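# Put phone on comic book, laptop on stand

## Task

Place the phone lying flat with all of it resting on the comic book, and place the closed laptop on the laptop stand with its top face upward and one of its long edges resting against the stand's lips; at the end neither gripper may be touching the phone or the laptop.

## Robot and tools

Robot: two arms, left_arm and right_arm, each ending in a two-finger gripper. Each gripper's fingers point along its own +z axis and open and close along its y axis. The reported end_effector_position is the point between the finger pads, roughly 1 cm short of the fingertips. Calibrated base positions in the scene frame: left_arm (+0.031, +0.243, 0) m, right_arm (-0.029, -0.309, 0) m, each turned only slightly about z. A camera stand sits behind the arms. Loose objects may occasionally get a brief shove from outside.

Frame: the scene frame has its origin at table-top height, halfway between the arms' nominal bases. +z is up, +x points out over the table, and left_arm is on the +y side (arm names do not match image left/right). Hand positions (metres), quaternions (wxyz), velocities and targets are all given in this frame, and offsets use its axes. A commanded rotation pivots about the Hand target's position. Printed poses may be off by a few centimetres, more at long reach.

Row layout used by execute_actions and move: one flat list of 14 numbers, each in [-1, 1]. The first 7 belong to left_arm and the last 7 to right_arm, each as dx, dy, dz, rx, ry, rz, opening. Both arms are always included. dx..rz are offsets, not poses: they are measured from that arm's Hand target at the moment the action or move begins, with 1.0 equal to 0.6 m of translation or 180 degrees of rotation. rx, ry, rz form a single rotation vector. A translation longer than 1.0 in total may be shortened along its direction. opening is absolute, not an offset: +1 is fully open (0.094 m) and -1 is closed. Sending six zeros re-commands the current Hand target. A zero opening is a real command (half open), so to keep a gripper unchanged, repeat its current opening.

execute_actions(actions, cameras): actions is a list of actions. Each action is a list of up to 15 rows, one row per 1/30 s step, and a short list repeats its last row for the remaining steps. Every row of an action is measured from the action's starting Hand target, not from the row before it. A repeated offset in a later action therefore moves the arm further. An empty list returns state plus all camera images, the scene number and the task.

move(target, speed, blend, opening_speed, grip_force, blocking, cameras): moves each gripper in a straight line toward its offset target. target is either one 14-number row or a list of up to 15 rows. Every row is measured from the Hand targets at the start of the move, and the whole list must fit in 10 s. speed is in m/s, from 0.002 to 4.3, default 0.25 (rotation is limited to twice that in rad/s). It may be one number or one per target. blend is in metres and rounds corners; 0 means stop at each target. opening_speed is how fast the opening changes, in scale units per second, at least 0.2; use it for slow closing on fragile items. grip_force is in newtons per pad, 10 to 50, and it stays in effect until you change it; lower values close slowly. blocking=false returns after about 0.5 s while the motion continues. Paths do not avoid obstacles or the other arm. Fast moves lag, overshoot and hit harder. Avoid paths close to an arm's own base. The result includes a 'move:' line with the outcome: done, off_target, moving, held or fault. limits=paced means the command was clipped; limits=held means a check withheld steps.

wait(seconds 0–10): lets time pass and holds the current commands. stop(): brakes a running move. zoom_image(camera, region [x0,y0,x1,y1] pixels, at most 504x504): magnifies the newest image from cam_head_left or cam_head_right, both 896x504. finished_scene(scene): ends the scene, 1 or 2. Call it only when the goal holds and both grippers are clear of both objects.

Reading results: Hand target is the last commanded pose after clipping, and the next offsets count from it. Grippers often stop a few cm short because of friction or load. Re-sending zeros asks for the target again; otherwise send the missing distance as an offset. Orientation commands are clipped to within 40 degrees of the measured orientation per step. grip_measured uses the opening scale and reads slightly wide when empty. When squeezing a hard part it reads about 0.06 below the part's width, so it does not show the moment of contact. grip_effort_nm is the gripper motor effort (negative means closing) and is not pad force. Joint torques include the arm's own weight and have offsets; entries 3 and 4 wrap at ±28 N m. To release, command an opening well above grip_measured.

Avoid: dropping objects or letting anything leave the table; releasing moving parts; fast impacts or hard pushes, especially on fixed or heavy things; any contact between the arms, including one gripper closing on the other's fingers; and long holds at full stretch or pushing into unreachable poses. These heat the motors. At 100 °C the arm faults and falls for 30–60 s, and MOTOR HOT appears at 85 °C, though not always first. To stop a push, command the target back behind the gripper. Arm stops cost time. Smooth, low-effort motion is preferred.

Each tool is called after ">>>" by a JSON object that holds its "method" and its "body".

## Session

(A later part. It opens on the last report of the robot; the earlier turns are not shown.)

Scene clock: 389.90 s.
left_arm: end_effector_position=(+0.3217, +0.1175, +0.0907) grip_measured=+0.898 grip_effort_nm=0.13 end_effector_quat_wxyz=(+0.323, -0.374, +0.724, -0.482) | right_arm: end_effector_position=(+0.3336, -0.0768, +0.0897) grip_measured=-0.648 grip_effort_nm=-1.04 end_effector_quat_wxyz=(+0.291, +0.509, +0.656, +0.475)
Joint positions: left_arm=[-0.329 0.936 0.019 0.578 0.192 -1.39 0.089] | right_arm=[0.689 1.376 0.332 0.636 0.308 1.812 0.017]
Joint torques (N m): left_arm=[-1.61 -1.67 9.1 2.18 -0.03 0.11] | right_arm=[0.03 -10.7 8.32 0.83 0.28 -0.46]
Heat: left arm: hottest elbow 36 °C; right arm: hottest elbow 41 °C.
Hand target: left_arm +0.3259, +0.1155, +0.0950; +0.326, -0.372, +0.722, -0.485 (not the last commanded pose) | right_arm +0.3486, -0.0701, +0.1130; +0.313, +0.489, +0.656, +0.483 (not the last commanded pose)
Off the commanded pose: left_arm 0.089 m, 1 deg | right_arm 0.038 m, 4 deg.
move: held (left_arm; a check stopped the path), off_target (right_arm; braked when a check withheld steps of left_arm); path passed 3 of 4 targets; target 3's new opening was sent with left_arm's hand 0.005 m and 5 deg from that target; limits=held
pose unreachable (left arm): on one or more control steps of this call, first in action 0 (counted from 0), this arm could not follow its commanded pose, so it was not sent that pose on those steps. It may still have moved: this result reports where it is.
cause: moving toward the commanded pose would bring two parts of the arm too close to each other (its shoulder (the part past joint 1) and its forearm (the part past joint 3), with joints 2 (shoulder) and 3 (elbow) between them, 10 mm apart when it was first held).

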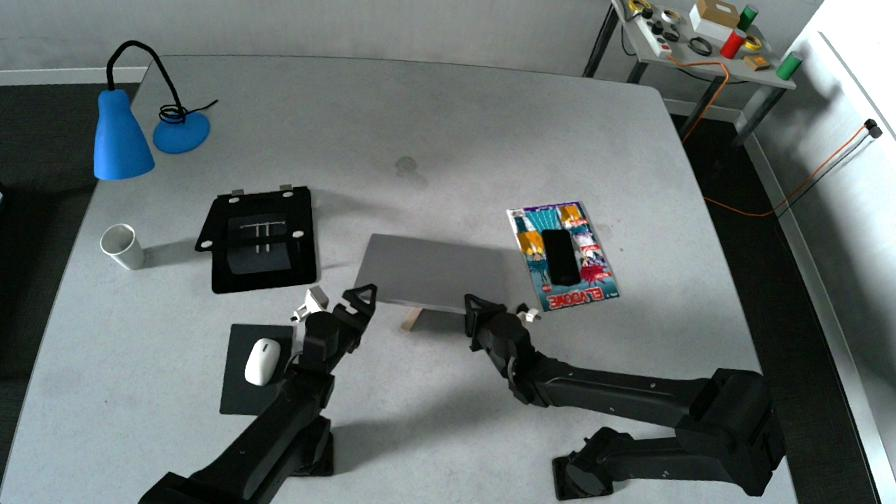

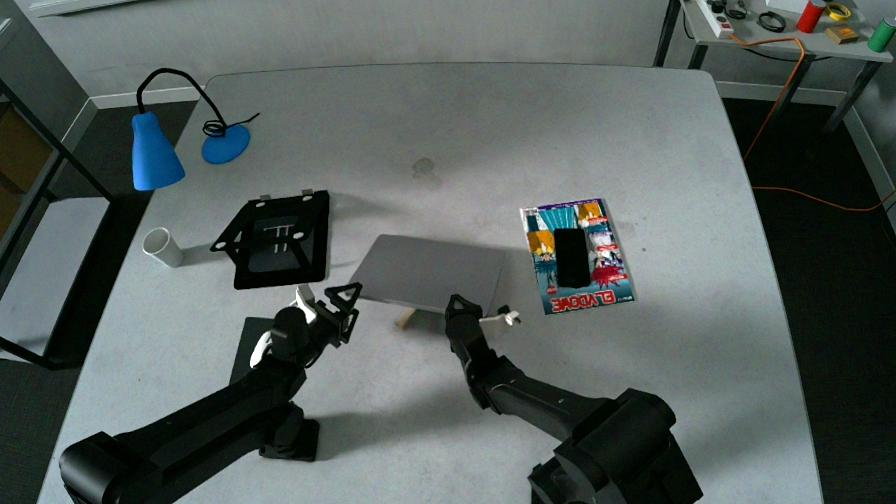

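>>> {"method": "move", "body": {"target": [[0.01,-0.09,0.015,0,0,0.11,0.6,0,0,0,0,0,0,-1],[0.045,-0.15,0.015,0,0,0.11,0.6,0,0,0,0,0,0,-1]], "speed": 0.1, "cameras": ["all"]}}

>>> {"method": "zoom_image", "body": {"camera": "cam_head_right", "region": [300, 200, 560, 420]}}

>>> {"method": "zoom_image", "body": {"camera": "cam_head_left", "region": [300, 200, 560, 420]}}

Scene clock: 399.20 s.
left_arm: end_effector_position=(+0.3395, +0.0462, +0.0852) grip_measured=+0.602 grip_effort_nm=-0.08 end_effector_quat_wxyz=(+0.405, -0.490, +0.664, -0.394) | right_arm: end_effector_position=(+0.3336, -0.0768, +0.0897) grip_measured=-0.648 grip_effort_nm=-1.03 end_effector_quat_wxyz=(+0.291, +0.509, +0.656, +0.475)
Joint positions: left_arm=[-0.894 1.258 0.217 0.562 -0.671 -1.719 0.075] | right_arm=[0.689 1.376 0.332 0.636 0.308 1.812 0.017]
Joint torques (N m): left_arm=[-2.32 -5.42 11.49 2.21 -0.33 0] | right_arm=[-0.03 -11.11 8.31 0.83 0.28 -0.46]
Motor temperatures (°C): left_arm=[23 25 36 24 27 24 28] | right_arm=[27 34 40 25 28 24 28]
Heat: left arm: hottest elbow 36 °C; right arm: hottest elbow 40 °C.
Hand target: left_arm +0.3529, +0.0254, +0.1040; +0.404, -0.490, +0.647, -0.422 | right_arm +0.3486, -0.0700, +0.1130; +0.313, +0.489, +0.656, +0.483
Off the commanded pose: left_arm 0.031 m, 4 deg | right_arm 0.028 m, 4 deg.
move: off_target (left_arm, right_arm)

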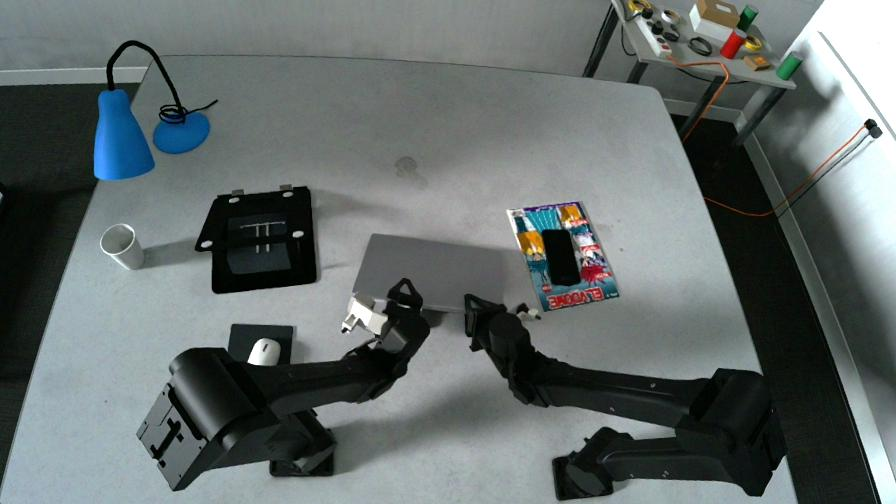

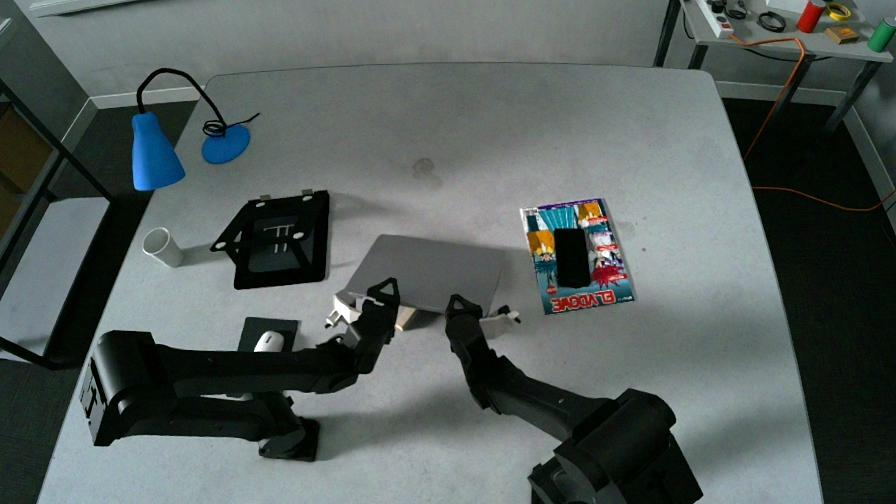

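Scaled by 1.938.

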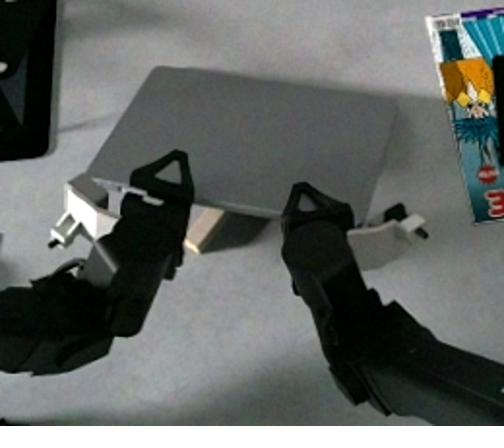

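Scaled by 1.938.

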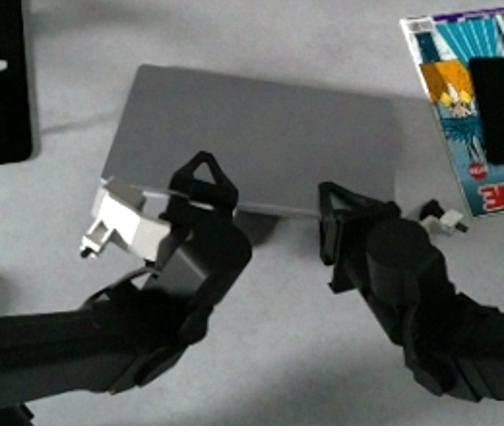

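>>> {"method": "move", "body": {"target": [[0.025,-0.055,0.015,0,0,0.03,0.6,0,-0.0,0,0,0,0.0,-1],[0.025,-0.055,0.015,0,0,0.03,-1,0,-0.0,0,0,0,0.0,-1]], "speed": 0.08, "opening_speed": 0.8, "cameras": ["cam_head_left"]}}

>>> {"method": "zoom_image", "body": {"camera": "cam_head_left", "region": [300, 200, 560, 420]}}

Scene clock: 405.63 s.
left_arm: end_effector_position=(+0.3552, +0.0138, +0.0848) grip_measured=-0.598 grip_effort_nm=-0.99 end_effector_quat_wxyz=(+0.409, -0.541, +0.627, -0.383) | right_arm: end_effector_position=(+0.3350, -0.0784, +0.0898) grip_measured=-0.648 grip_effort_nm=-1.03 end_effector_quat_wxyz=(+0.287, +0.520, +0.648, +0.477)
Joint positions: left_arm=[-0.965 1.372 0.352 0.451 -0.81 -1.899 0.019] | right_arm=[0.685 1.374 0.335 0.627 0.311 1.838 0.017]
Joint torques (N m): left_arm=[-2.32 -9.17 11.49 2.07 -0.85 0.74] | right_arm=[0.21 -10.87 8.23 1.09 0.23 -0.67]
Heat: left arm: hottest elbow 36 °C; right arm: hottest elbow 39 °C.
Hand target: left_arm +0.3679, -0.0075, +0.1129; +0.424, -0.520, +0.623, -0.402 | right_arm +0.3487, -0.0701, +0.1130; +0.313, +0.489, +0.656, +0.483
Off the commanded pose: left_arm 0.038 m, 4 deg | right_arm 0.028 m, 5 deg.
move: off_target (left_arm, right_arm); target 2's new opening was sent with left_arm's hand 0.026 m and 2 deg from that target
Images, in order (width x height): cam_head_left 896x504.

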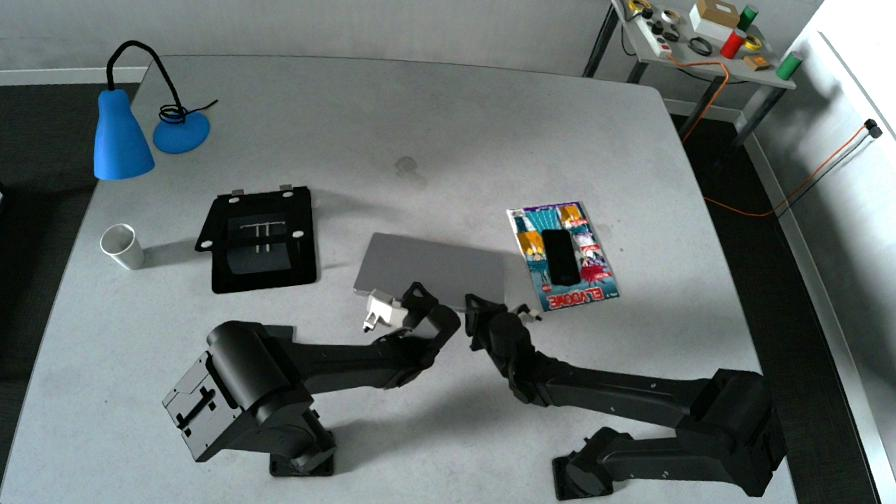

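Scaled by 1.938.

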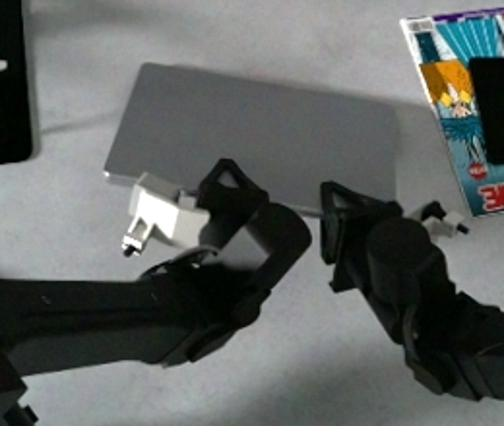

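>>> {"method": "move", "body": {"target": [[0,0,0.03,0,0,0,-1,-0.023,-0.013,-0.04,0,0,0,-1],[0,0,0.03,0,0,0,-1,-0.023,-0.013,-0.04,0,0,0,0.9],[0,0,0.03,0,0,0,-1,-0.2,-0.12,-0.04,0,0,0,0.9],[0,0,0.06,0,0,0,-1,-0.2,-0.35,0.2,0,0,0,0.9]], "speed": [0.1,0.1,0.12,0.25], "opening_speed": 0.8, "cameras": ["all"]}}

Scene clock: 416.00 s.
left_arm: end_effector_position=(+0.3473, +0.0242, +0.0946) grip_measured=-0.615 grip_effort_nm=-1.01 end_effector_quat_wxyz=(+0.410, -0.537, +0.644, -0.359) | right_arm: end_effector_position=(+0.2242, -0.2757, +0.1959) grip_measured=+0.899 grip_effort_nm=0.07 end_effector_quat_wxyz=(+0.291, +0.501, +0.661, +0.478)
Joint positions: left_arm=[-0.965 1.271 0.352 0.292 -0.808 -1.897 0.018] | right_arm=[-0.244 0.164 0.255 -0.55 -0.564 1.414 0.089]
Joint torques (N m): left_arm=[-2.61 -11.4 15.46 1.8 -1.05 0.69] | right_arm=[-0.32 2.55 14.72 0.98 -0.19 0.04]
Heat: left arm: hottest elbow 36 °C; right arm: hottest elbow 39 °C.
Hand target: left_arm +0.3679, -0.0075, +0.1489; +0.424, -0.520, +0.623, -0.402 | right_arm +0.2286, -0.2800, +0.2330; +0.313, +0.489, +0.656, +0.483
Off the commanded pose: left_arm 0.066 m, 6 deg | right_arm 0.038 m, 3 deg.
move: off_target (left_arm, right_arm); target 2's new opening was sent with right_arm's hand 0.003 m and 5 deg from that target

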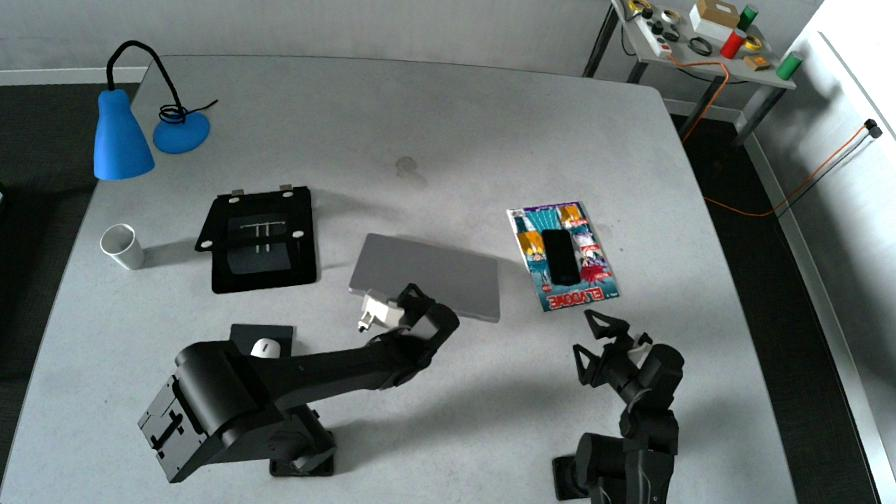

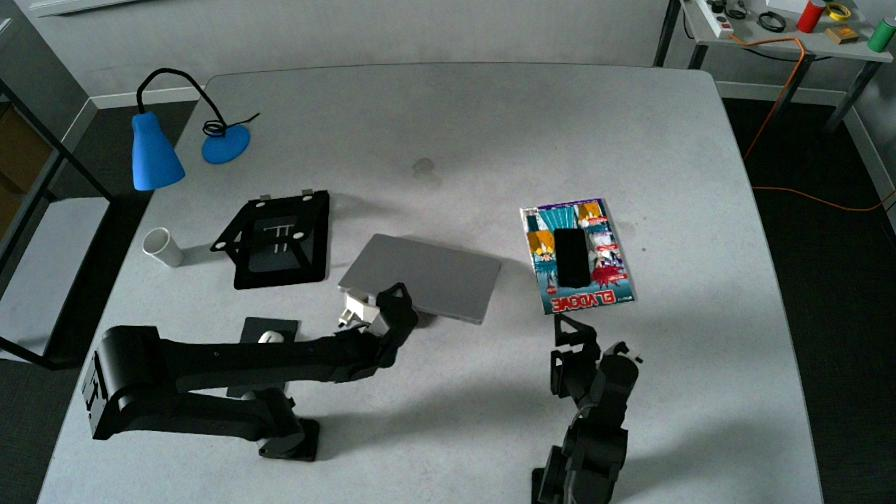

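>>> {"method": "move", "body": {"target": [[0,0.03,0.35,0,0,0,-1,0,0,0,0,0,0,0.9],[0.05,0.3,0.45,0,0,0.05,-1,0,0,0,0,0,0,0.9],[0.1,0.75,0.45,0,0,0.1,-1,0,0,0,0,0,0,0.9]], "speed": [0.15,0.2,0.2], "blend": [0.05,0.05,0], "cameras": ["all"]}}

Scene clock: 430.50 s.
left_arm: end_effector_position=(+0.3684, +0.4073, +0.2478) grip_measured=-0.634 grip_effort_nm=-1.01 end_effector_quat_wxyz=(-0.335, +0.690, -0.580, +0.274) | right_arm: end_effector_position=(+0.2242, -0.2758, +0.1960) grip_measured=+0.899 grip_effort_nm=0.07 end_effector_quat_wxyz=(+0.291, +0.501, +0.661, +0.478)
Joint positions: left_arm=[0.573 0.819 0.692 -0.593 0.321 -1.288 0.017] | right_arm=[-0.245 0.164 0.255 -0.55 -0.565 1.414 0.089]
Joint torques (N m): left_arm=[-0.79 -9.52 -25.37 5.46 1 -0.36] | right_arm=[-0.32 2.61 14.69 1.06 -0.18 0.02]
Heat: left arm: hottest elbow 40 °C; right arm: hottest elbow 44 °C.
Hand target: left_arm +0.4280, +0.4425, +0.4189; -0.481, +0.611, -0.534, +0.331 | right_arm +0.2287, -0.2801, +0.2330; +0.313, +0.489, +0.656, +0.483
Off the commanded pose: left_arm 0.185 m, 21 deg | right_arm 0.038 m, 3 deg.
move: off_target (left_arm, right_arm)

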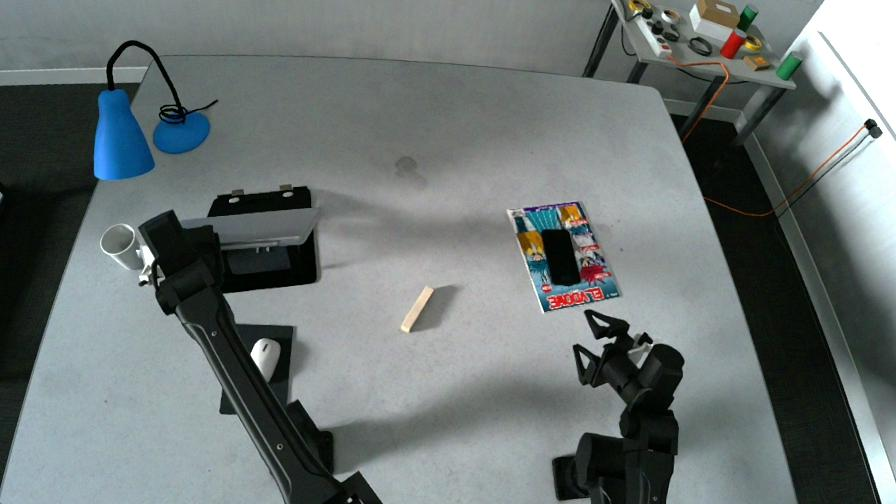

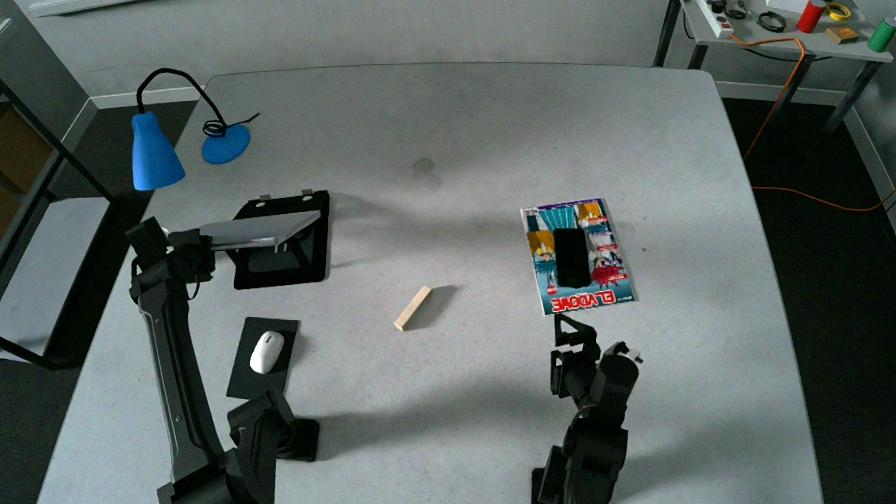

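>>> {"method": "move", "body": {"target": [0.05,0.08,0.1,0.025,-0.135,0.0,-1,0,0,0,0,0,0,0.9], "speed": 0.15, "cameras": ["all"]}}

>>> {"method": "zoom_image", "body": {"camera": "cam_head_right", "region": [110, 150, 370, 320]}}

>>> {"method": "zoom_image", "body": {"camera": "cam_head_left", "region": [110, 150, 370, 320]}}

Scene clock: 438.87 s.
left_arm: end_effector_position=(+0.4367, +0.4732, +0.3163) grip_measured=-0.634 grip_effort_nm=-1.01 end_effector_quat_wxyz=(-0.490, +0.612, -0.485, +0.388) | right_arm: end_effector_position=(+0.2242, -0.2758, +0.1960) grip_measured=+0.899 grip_effort_nm=0.07 end_effector_quat_wxyz=(+0.291, +0.501, +0.661, +0.478)
Joint positions: left_arm=[0.645 0.989 0.692 0.053 0.431 -1.468 0.017] | right_arm=[-0.245 0.164 0.255 -0.55 -0.565 1.414 0.089]
Joint torques (N m): left_arm=[-1.44 -12.92 25.7 6.68 0.34 -0.52] | right_arm=[-0.38 2.61 14.69 1.09 -0.17 0.02]
Motor temperatures (°C): left_arm=[23 26 43 25 28 24 28] | right_arm=[27 33 46 25 27 24 27]
Heat: left arm: hottest elbow 43 °C; right arm: hottest elbow 46 °C.
Hand target: left_arm +0.4580, +0.4905, +0.4789; -0.606, +0.509, -0.433, +0.431 | right_arm +0.2287, -0.2801, +0.2330; +0.313, +0.489, +0.656, +0.483
Off the commanded pose: left_arm 0.165 m, 19 deg | right_arm 0.038 m, 3 deg.
move: off_target (left_arm, right_arm)

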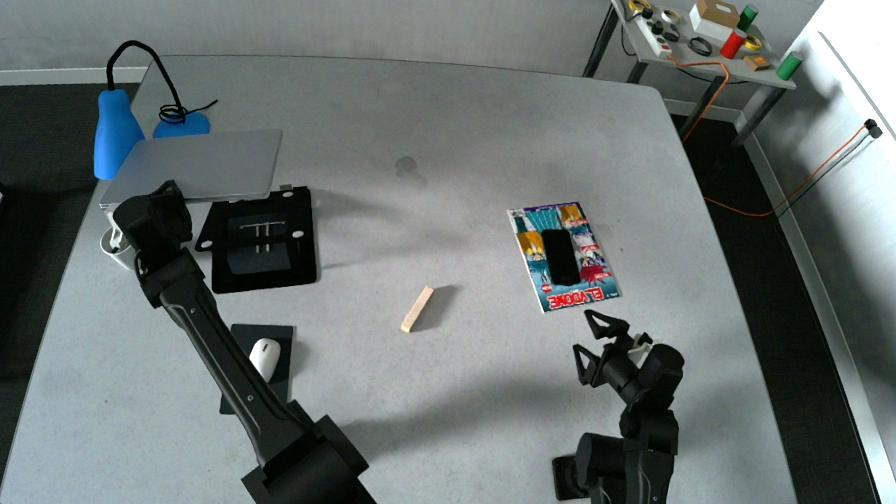

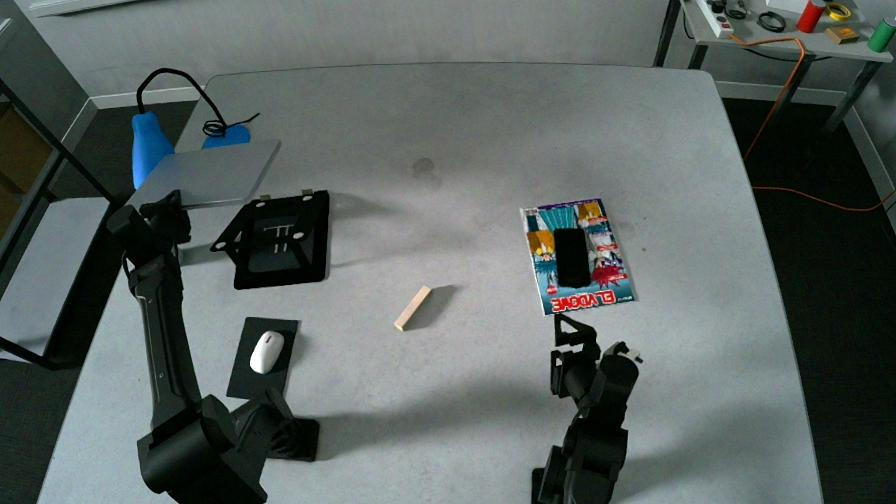

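Scaled by 1.938.

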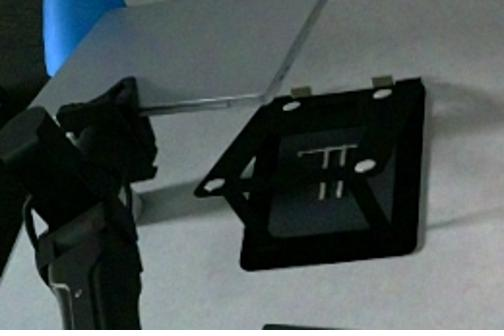

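Scaled by 1.938.

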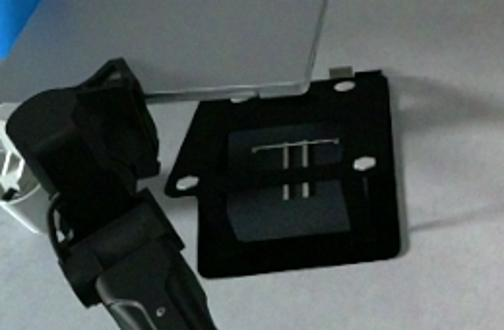

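>>> {"method": "move", "body": {"target": [0,-0.06,-0.16,0,0,0.0,-1,0,0,0,0,0,0,0.9], "speed": 0.12, "cameras": ["all"]}}

>>> {"method": "zoom_image", "body": {"camera": "cam_head_right", "region": [110, 130, 370, 300]}}

>>> {"method": "zoom_image", "body": {"camera": "cam_head_left", "region": [110, 130, 370, 300]}}

Scene clock: 450.97 s.
left_arm: end_effector_position=(+0.4456, +0.4551, +0.2628) grip_measured=-0.634 grip_effort_nm=-1.01 end_effector_quat_wxyz=(-0.514, +0.598, -0.482, +0.382) | right_arm: end_effector_position=(+0.2242, -0.2758, +0.1960) grip_measured=+0.899 grip_effort_nm=0.07 end_effector_quat_wxyz=(+0.291, +0.501, +0.661, +0.478)
Joint positions: left_arm=[0.57 1.056 0.55 0.315 0.339 -1.468 0.017] | right_arm=[-0.245 0.164 0.255 -0.55 -0.565 1.414 0.089]
Joint torques (N m): left_arm=[-1.79 -14.45 18 6.83 0.26 -0.4] | right_arm=[-0.38 2.49 14.71 1.09 -0.17 0.02]
Heat: left arm: hottest elbow 46 °C; right arm: hottest elbow 48 °C.
Hand target: left_arm +0.4580, +0.4544, +0.3830; -0.606, +0.509, -0.433, +0.431 | right_arm +0.2287, -0.2801, +0.2330; +0.313, +0.489, +0.656, +0.483
Off the commanded pose: left_arm 0.121 m, 17 deg | right_arm 0.038 m, 3 deg.
move: off_target (left_arm, right_arm)

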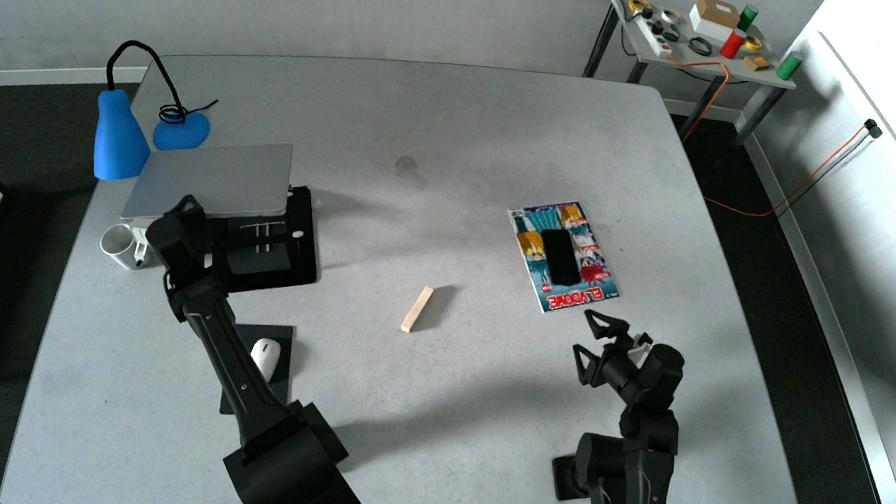

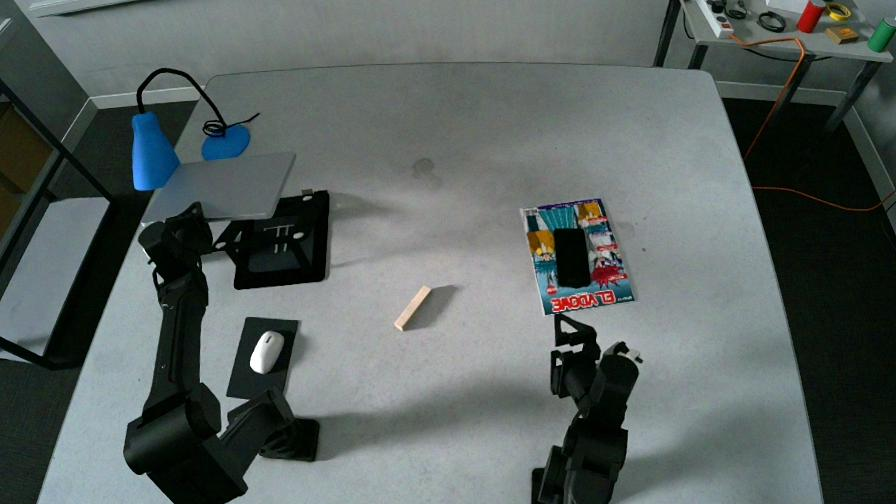

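Scaled by 1.938.

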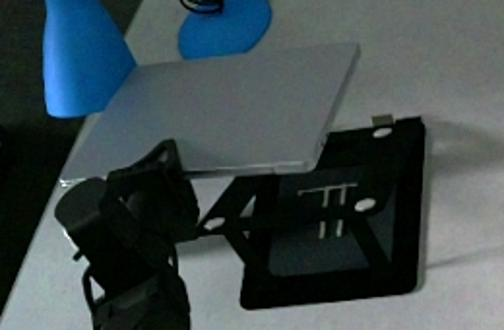

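Scaled by 1.938.

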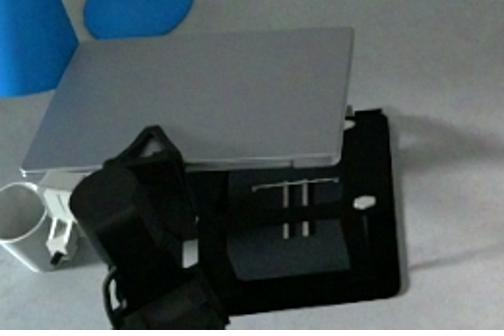

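>>> {"method": "move", "body": {"target": [[0,-0.1,0,0,0,0.02,-1,0,0,0,0,0,0,0.9],[0,-0.1,-0.15,0,0,0.02,-1,0,0,0,0,0,0,0.9]], "speed": 0.12, "blend": [0.02,0], "cameras": ["all"]}}

>>> {"method": "zoom_image", "body": {"camera": "cam_head_right", "region": [130, 150, 350, 300]}}

>>> {"method": "zoom_image", "body": {"camera": "cam_head_left", "region": [130, 150, 350, 300]}}

Scene clock: 461.30 s.
left_arm: end_effector_position=(+0.4349, +0.3914, +0.1839) grip_measured=-0.634 grip_effort_nm=-1.01 end_effector_quat_wxyz=(-0.536, +0.597, -0.487, +0.343) | right_arm: end_effector_position=(+0.2242, -0.2758, +0.1960) grip_measured=+0.899 grip_effort_nm=0.07 end_effector_quat_wxyz=(+0.291, +0.501, +0.661, +0.478)
Joint positions: left_arm=[0.349 1.116 0.333 0.594 0.06 -1.444 0.017] | right_arm=[-0.245 0.164 0.255 -0.55 -0.565 1.414 0.089]
Joint torques (N m): left_arm=[-1.9 -12.63 15.98 7.2 0.12 -0.35] | right_arm=[-0.32 2.61 14.72 1.1 -0.17 0.02]
Motor temperatures (°C): left_arm=[23 26 48 26 27 24 29] | right_arm=[27 33 50 25 27 24 27]
Heat: left arm: hottest elbow 48 °C; right arm: hottest elbow 50 °C.
Hand target: left_arm +0.4580, +0.3945, +0.2930; -0.620, +0.522, -0.417, +0.412 | right_arm +0.2287, -0.2801, +0.2330; +0.313, +0.489, +0.656, +0.483
Off the commanded pose: left_arm 0.112 m, 17 deg | right_arm 0.038 m, 3 deg.
move: off_target (left_arm, right_arm)

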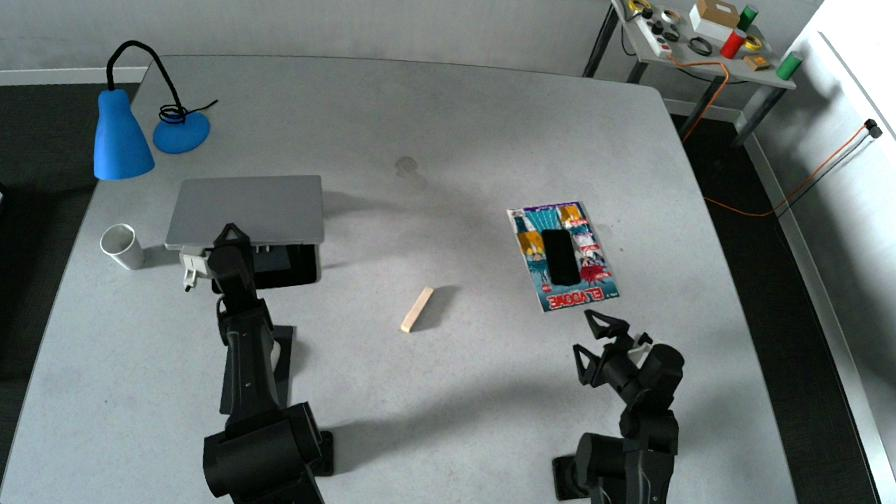

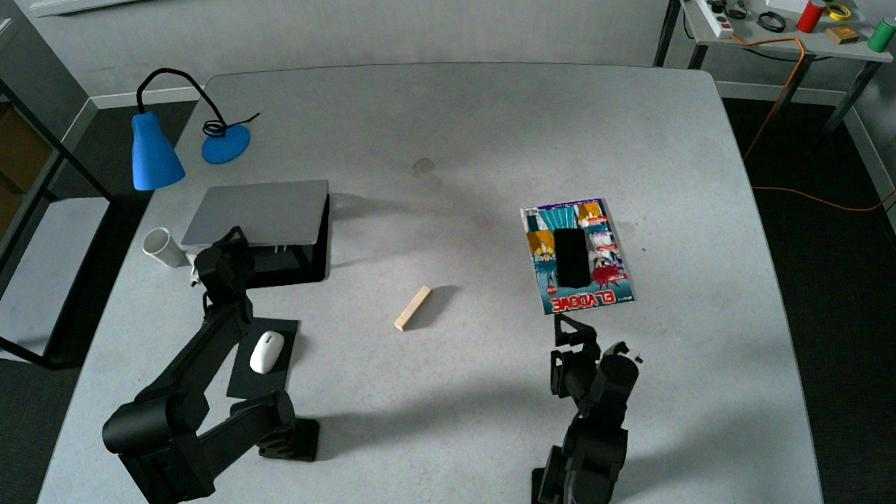

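Scaled by 2.291.

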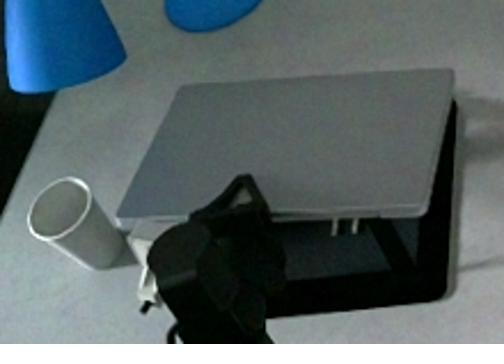

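Scaled by 2.291.

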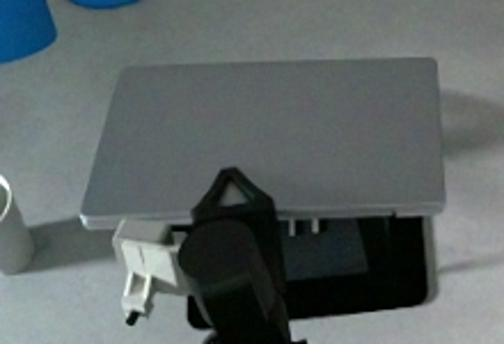

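>>> {"method": "move", "body": {"target": [0.0,0.0,-0.085,0,0,0.016,-1,0,0,0,0,0,0,0.9], "speed": 0.08, "cameras": ["all"]}}

>>> {"method": "zoom_image", "body": {"camera": "cam_head_right", "region": [150, 150, 350, 300]}}

>>> {"method": "zoom_image", "body": {"camera": "cam_head_left", "region": [150, 150, 350, 300]}}

Scene clock: 466.07 s.
left_arm: end_effector_position=(+0.4397, +0.3943, +0.1732) grip_measured=-0.634 grip_effort_nm=-1.00 end_effector_quat_wxyz=(+0.577, -0.583, +0.455, -0.346) | right_arm: end_effector_position=(+0.2242, -0.2758, +0.1960) grip_measured=+0.899 grip_effort_nm=0.07 end_effector_quat_wxyz=(+0.291, +0.501, +0.661, +0.478)
Joint positions: left_arm=[0.32 1.267 0.297 0.874 -0.019 -1.45 0.017] | right_arm=[-0.245 0.164 0.255 -0.55 -0.565 1.414 0.089]
Joint torques (N m): left_arm=[-2.2 -11.11 12.41 6.12 -0.11 -0.23] | right_arm=[-0.32 2.67 14.72 1.07 -0.18 0.01]
Heat: left arm: hottest elbow 48 °C; right arm: hottest elbow 50 °C.
Hand target: left_arm +0.4580, +0.3945, +0.2420; +0.630, -0.532, +0.404, -0.396 | right_arm +0.2287, -0.2801, +0.2330; +0.313, +0.489, +0.656, +0.483
Off the commanded pose: left_arm 0.071 m, 12 deg | right_arm 0.038 m, 3 deg.
move: off_target (left_arm, right_arm)

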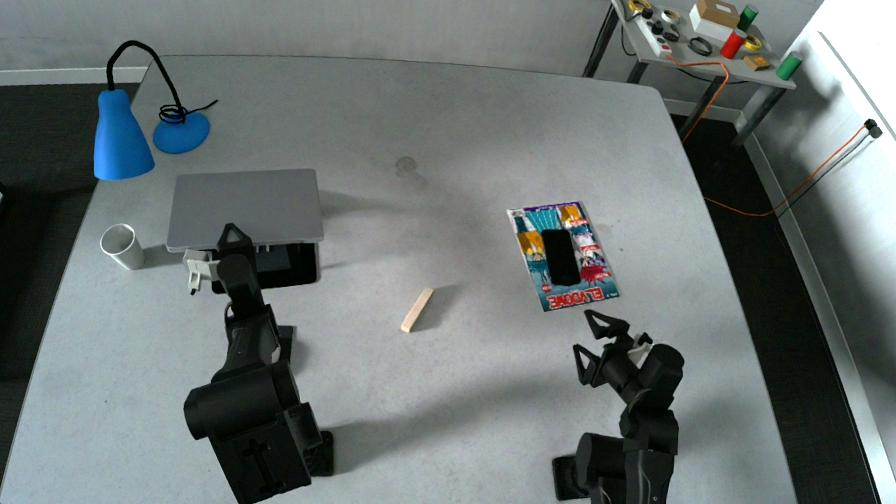

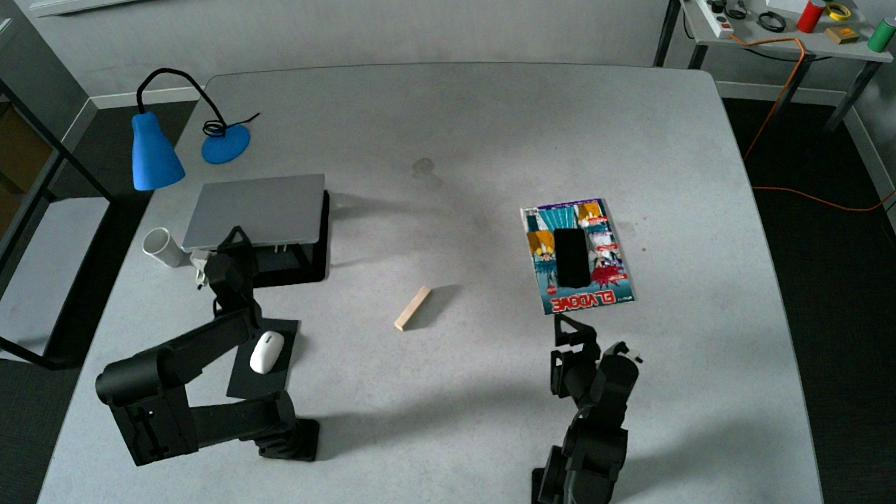

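Scaled by 2.520.

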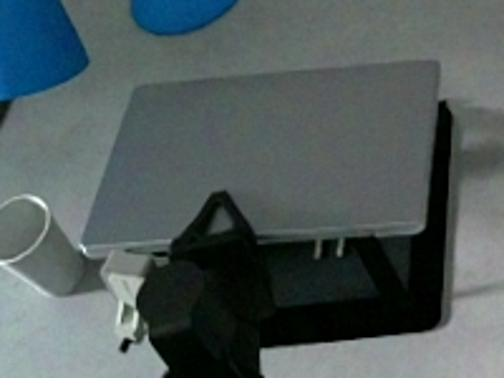

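Scaled by 2.520.

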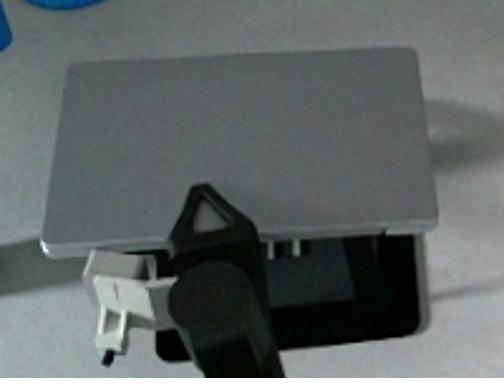

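>>> {"method": "move", "body": {"target": [0.0,0.0,0.0,0,0.09,0,-1,0,0,0,0,0,0,0.9], "speed": 0.08, "cameras": ["all"]}}

>>> {"method": "zoom_image", "body": {"camera": "cam_head_right", "region": [150, 150, 350, 300]}}

>>> {"method": "zoom_image", "body": {"camera": "cam_head_left", "region": [150, 150, 350, 300]}}

Scene clock: 473.90 s.
left_arm: end_effector_position=(+0.4249, +0.3903, +0.1637) grip_measured=-0.634 grip_effort_nm=-1.01 end_effector_quat_wxyz=(-0.507, +0.636, -0.506, +0.287) | right_arm: end_effector_position=(+0.2242, -0.2758, +0.1960) grip_measured=+0.899 grip_effort_nm=0.07 end_effector_quat_wxyz=(+0.291, +0.501, +0.661, +0.478)
Joint positions: left_arm=[0.315 1.067 0.349 0.39 -0.038 -1.427 0.017] | right_arm=[-0.245 0.164 0.255 -0.55 -0.565 1.414 0.089]
Joint torques (N m): left_arm=[-2.55 -10.52 18.09 2.96 -0.03 0.44] | right_arm=[-0.26 2.67 14.68 1.09 -0.17 0.03]
Heat: left arm: hottest elbow 47 °C; right arm: hottest elbow 51 °C.
Hand target: left_arm +0.4579, +0.3945, +0.2419; -0.567, +0.583, -0.489, +0.317 | right_arm +0.2287, -0.2801, +0.2330; +0.313, +0.489, +0.656, +0.483
Off the commanded pose: left_arm 0.085 m, 10 deg | right_arm 0.038 m, 3 deg.
move: off_target (left_arm, right_arm)

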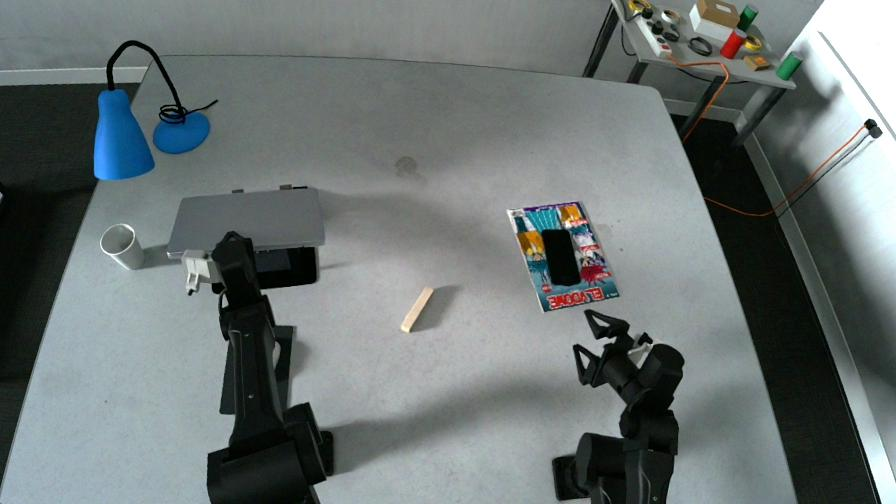

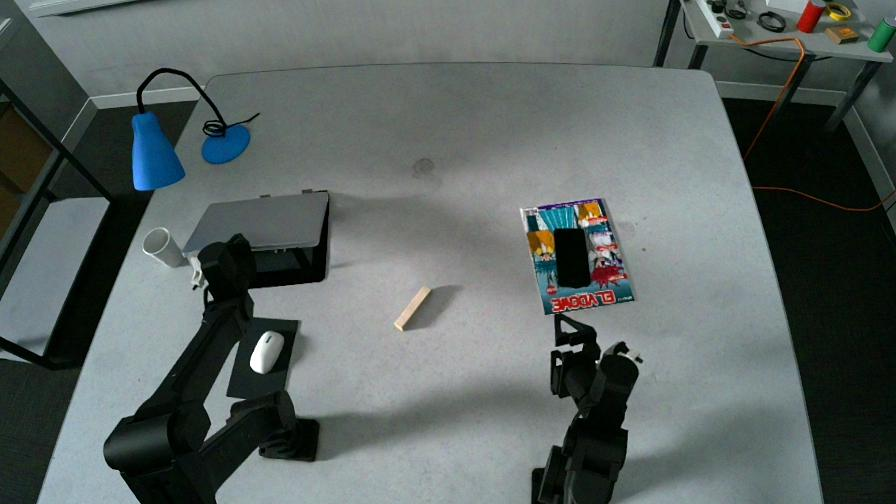

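Scaled by 2.520.

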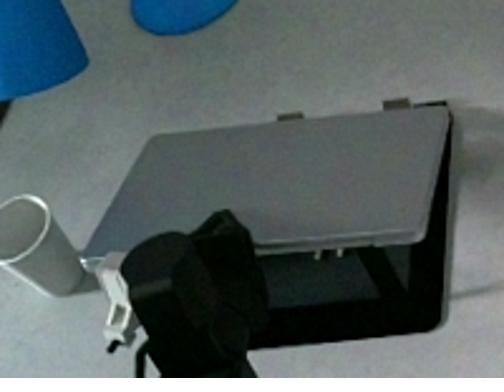

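Scaled by 2.520.

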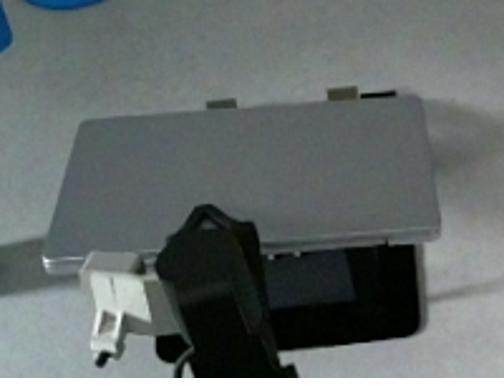

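>>> {"method": "move", "body": {"target": [[0.01,-0.045,0.02,0,0,0,-1,0,0,0,0,0,0,0.9],[0.03,-0.045,-0.03,0,0.02,0,-1,0,0,0,0,0,0,0.9]], "speed": 0.06, "cameras": ["all"]}}

>>> {"method": "zoom_image", "body": {"camera": "cam_head_right", "region": [150, 150, 350, 300]}}

>>> {"method": "zoom_image", "body": {"camera": "cam_head_left", "region": [150, 150, 350, 300]}}

Scene clock: 480.13 s.
left_arm: end_effector_position=(+0.4357, +0.3666, +0.1623) grip_measured=-0.634 grip_effort_nm=-1.00 end_effector_quat_wxyz=(-0.501, +0.637, -0.523, +0.265) | right_arm: end_effector_position=(+0.2242, -0.2758, +0.1960) grip_measured=+0.899 grip_effort_nm=0.07 end_effector_quat_wxyz=(+0.291, +0.501, +0.661, +0.478)
Joint positions: left_arm=[0.208 1.069 0.377 0.322 -0.149 -1.427 0.017] | right_arm=[-0.245 0.164 0.255 -0.55 -0.565 1.414 0.089]
Joint torques (N m): left_arm=[-4.01 -6.71 17.89 4.03 -0.07 0.36] | right_arm=[-0.38 2.67 14.69 1.07 -0.18 0.02]
Heat: left arm: hottest elbow 47 °C; right arm: hottest elbow 52 °C.
Hand target: left_arm +0.4759, +0.3674, +0.2238; -0.551, +0.593, -0.506, +0.299 | right_arm +0.2287, -0.2801, +0.2330; +0.313, +0.489, +0.656, +0.483
Off the commanded pose: left_arm 0.074 m, 9 deg | right_arm 0.038 m, 3 deg.
move: off_target (left_arm, right_arm)

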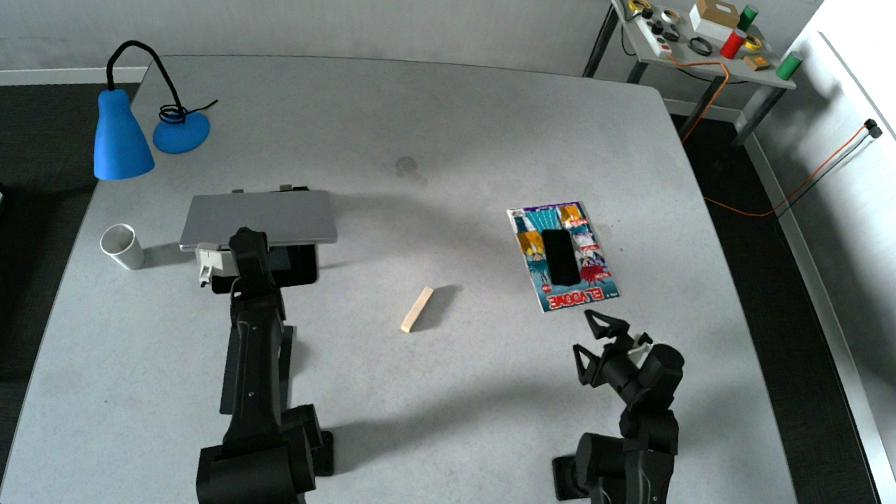

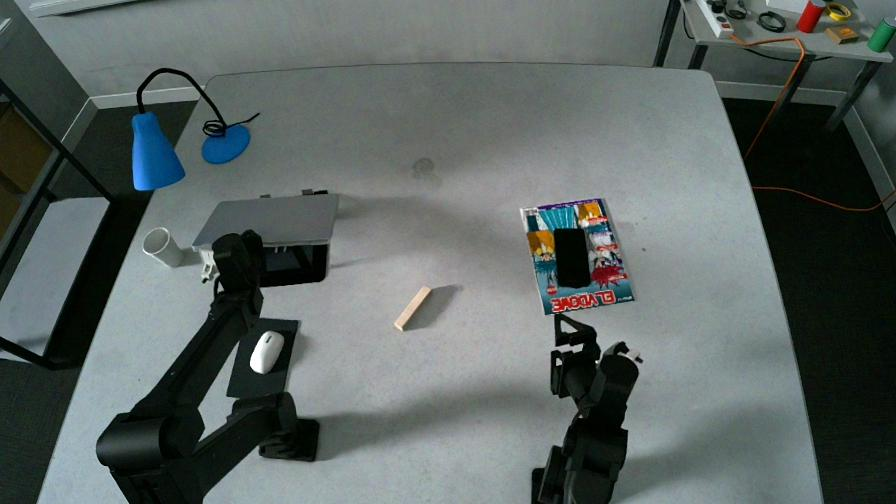

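Scaled by 2.520.

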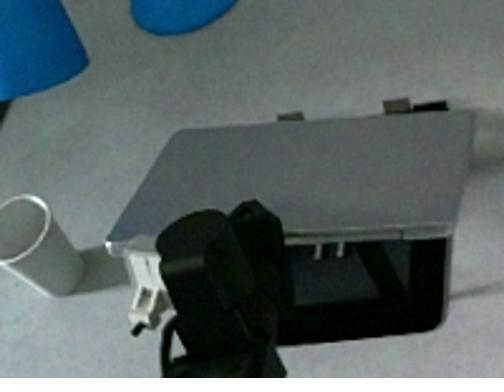

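Scaled by 2.520.

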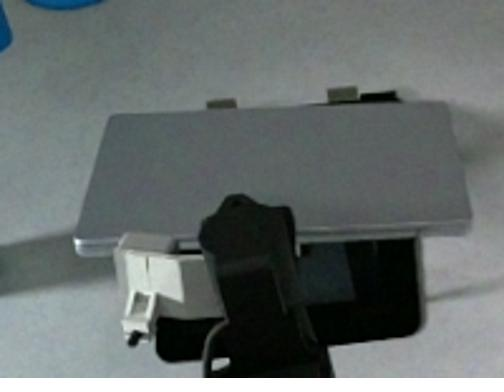

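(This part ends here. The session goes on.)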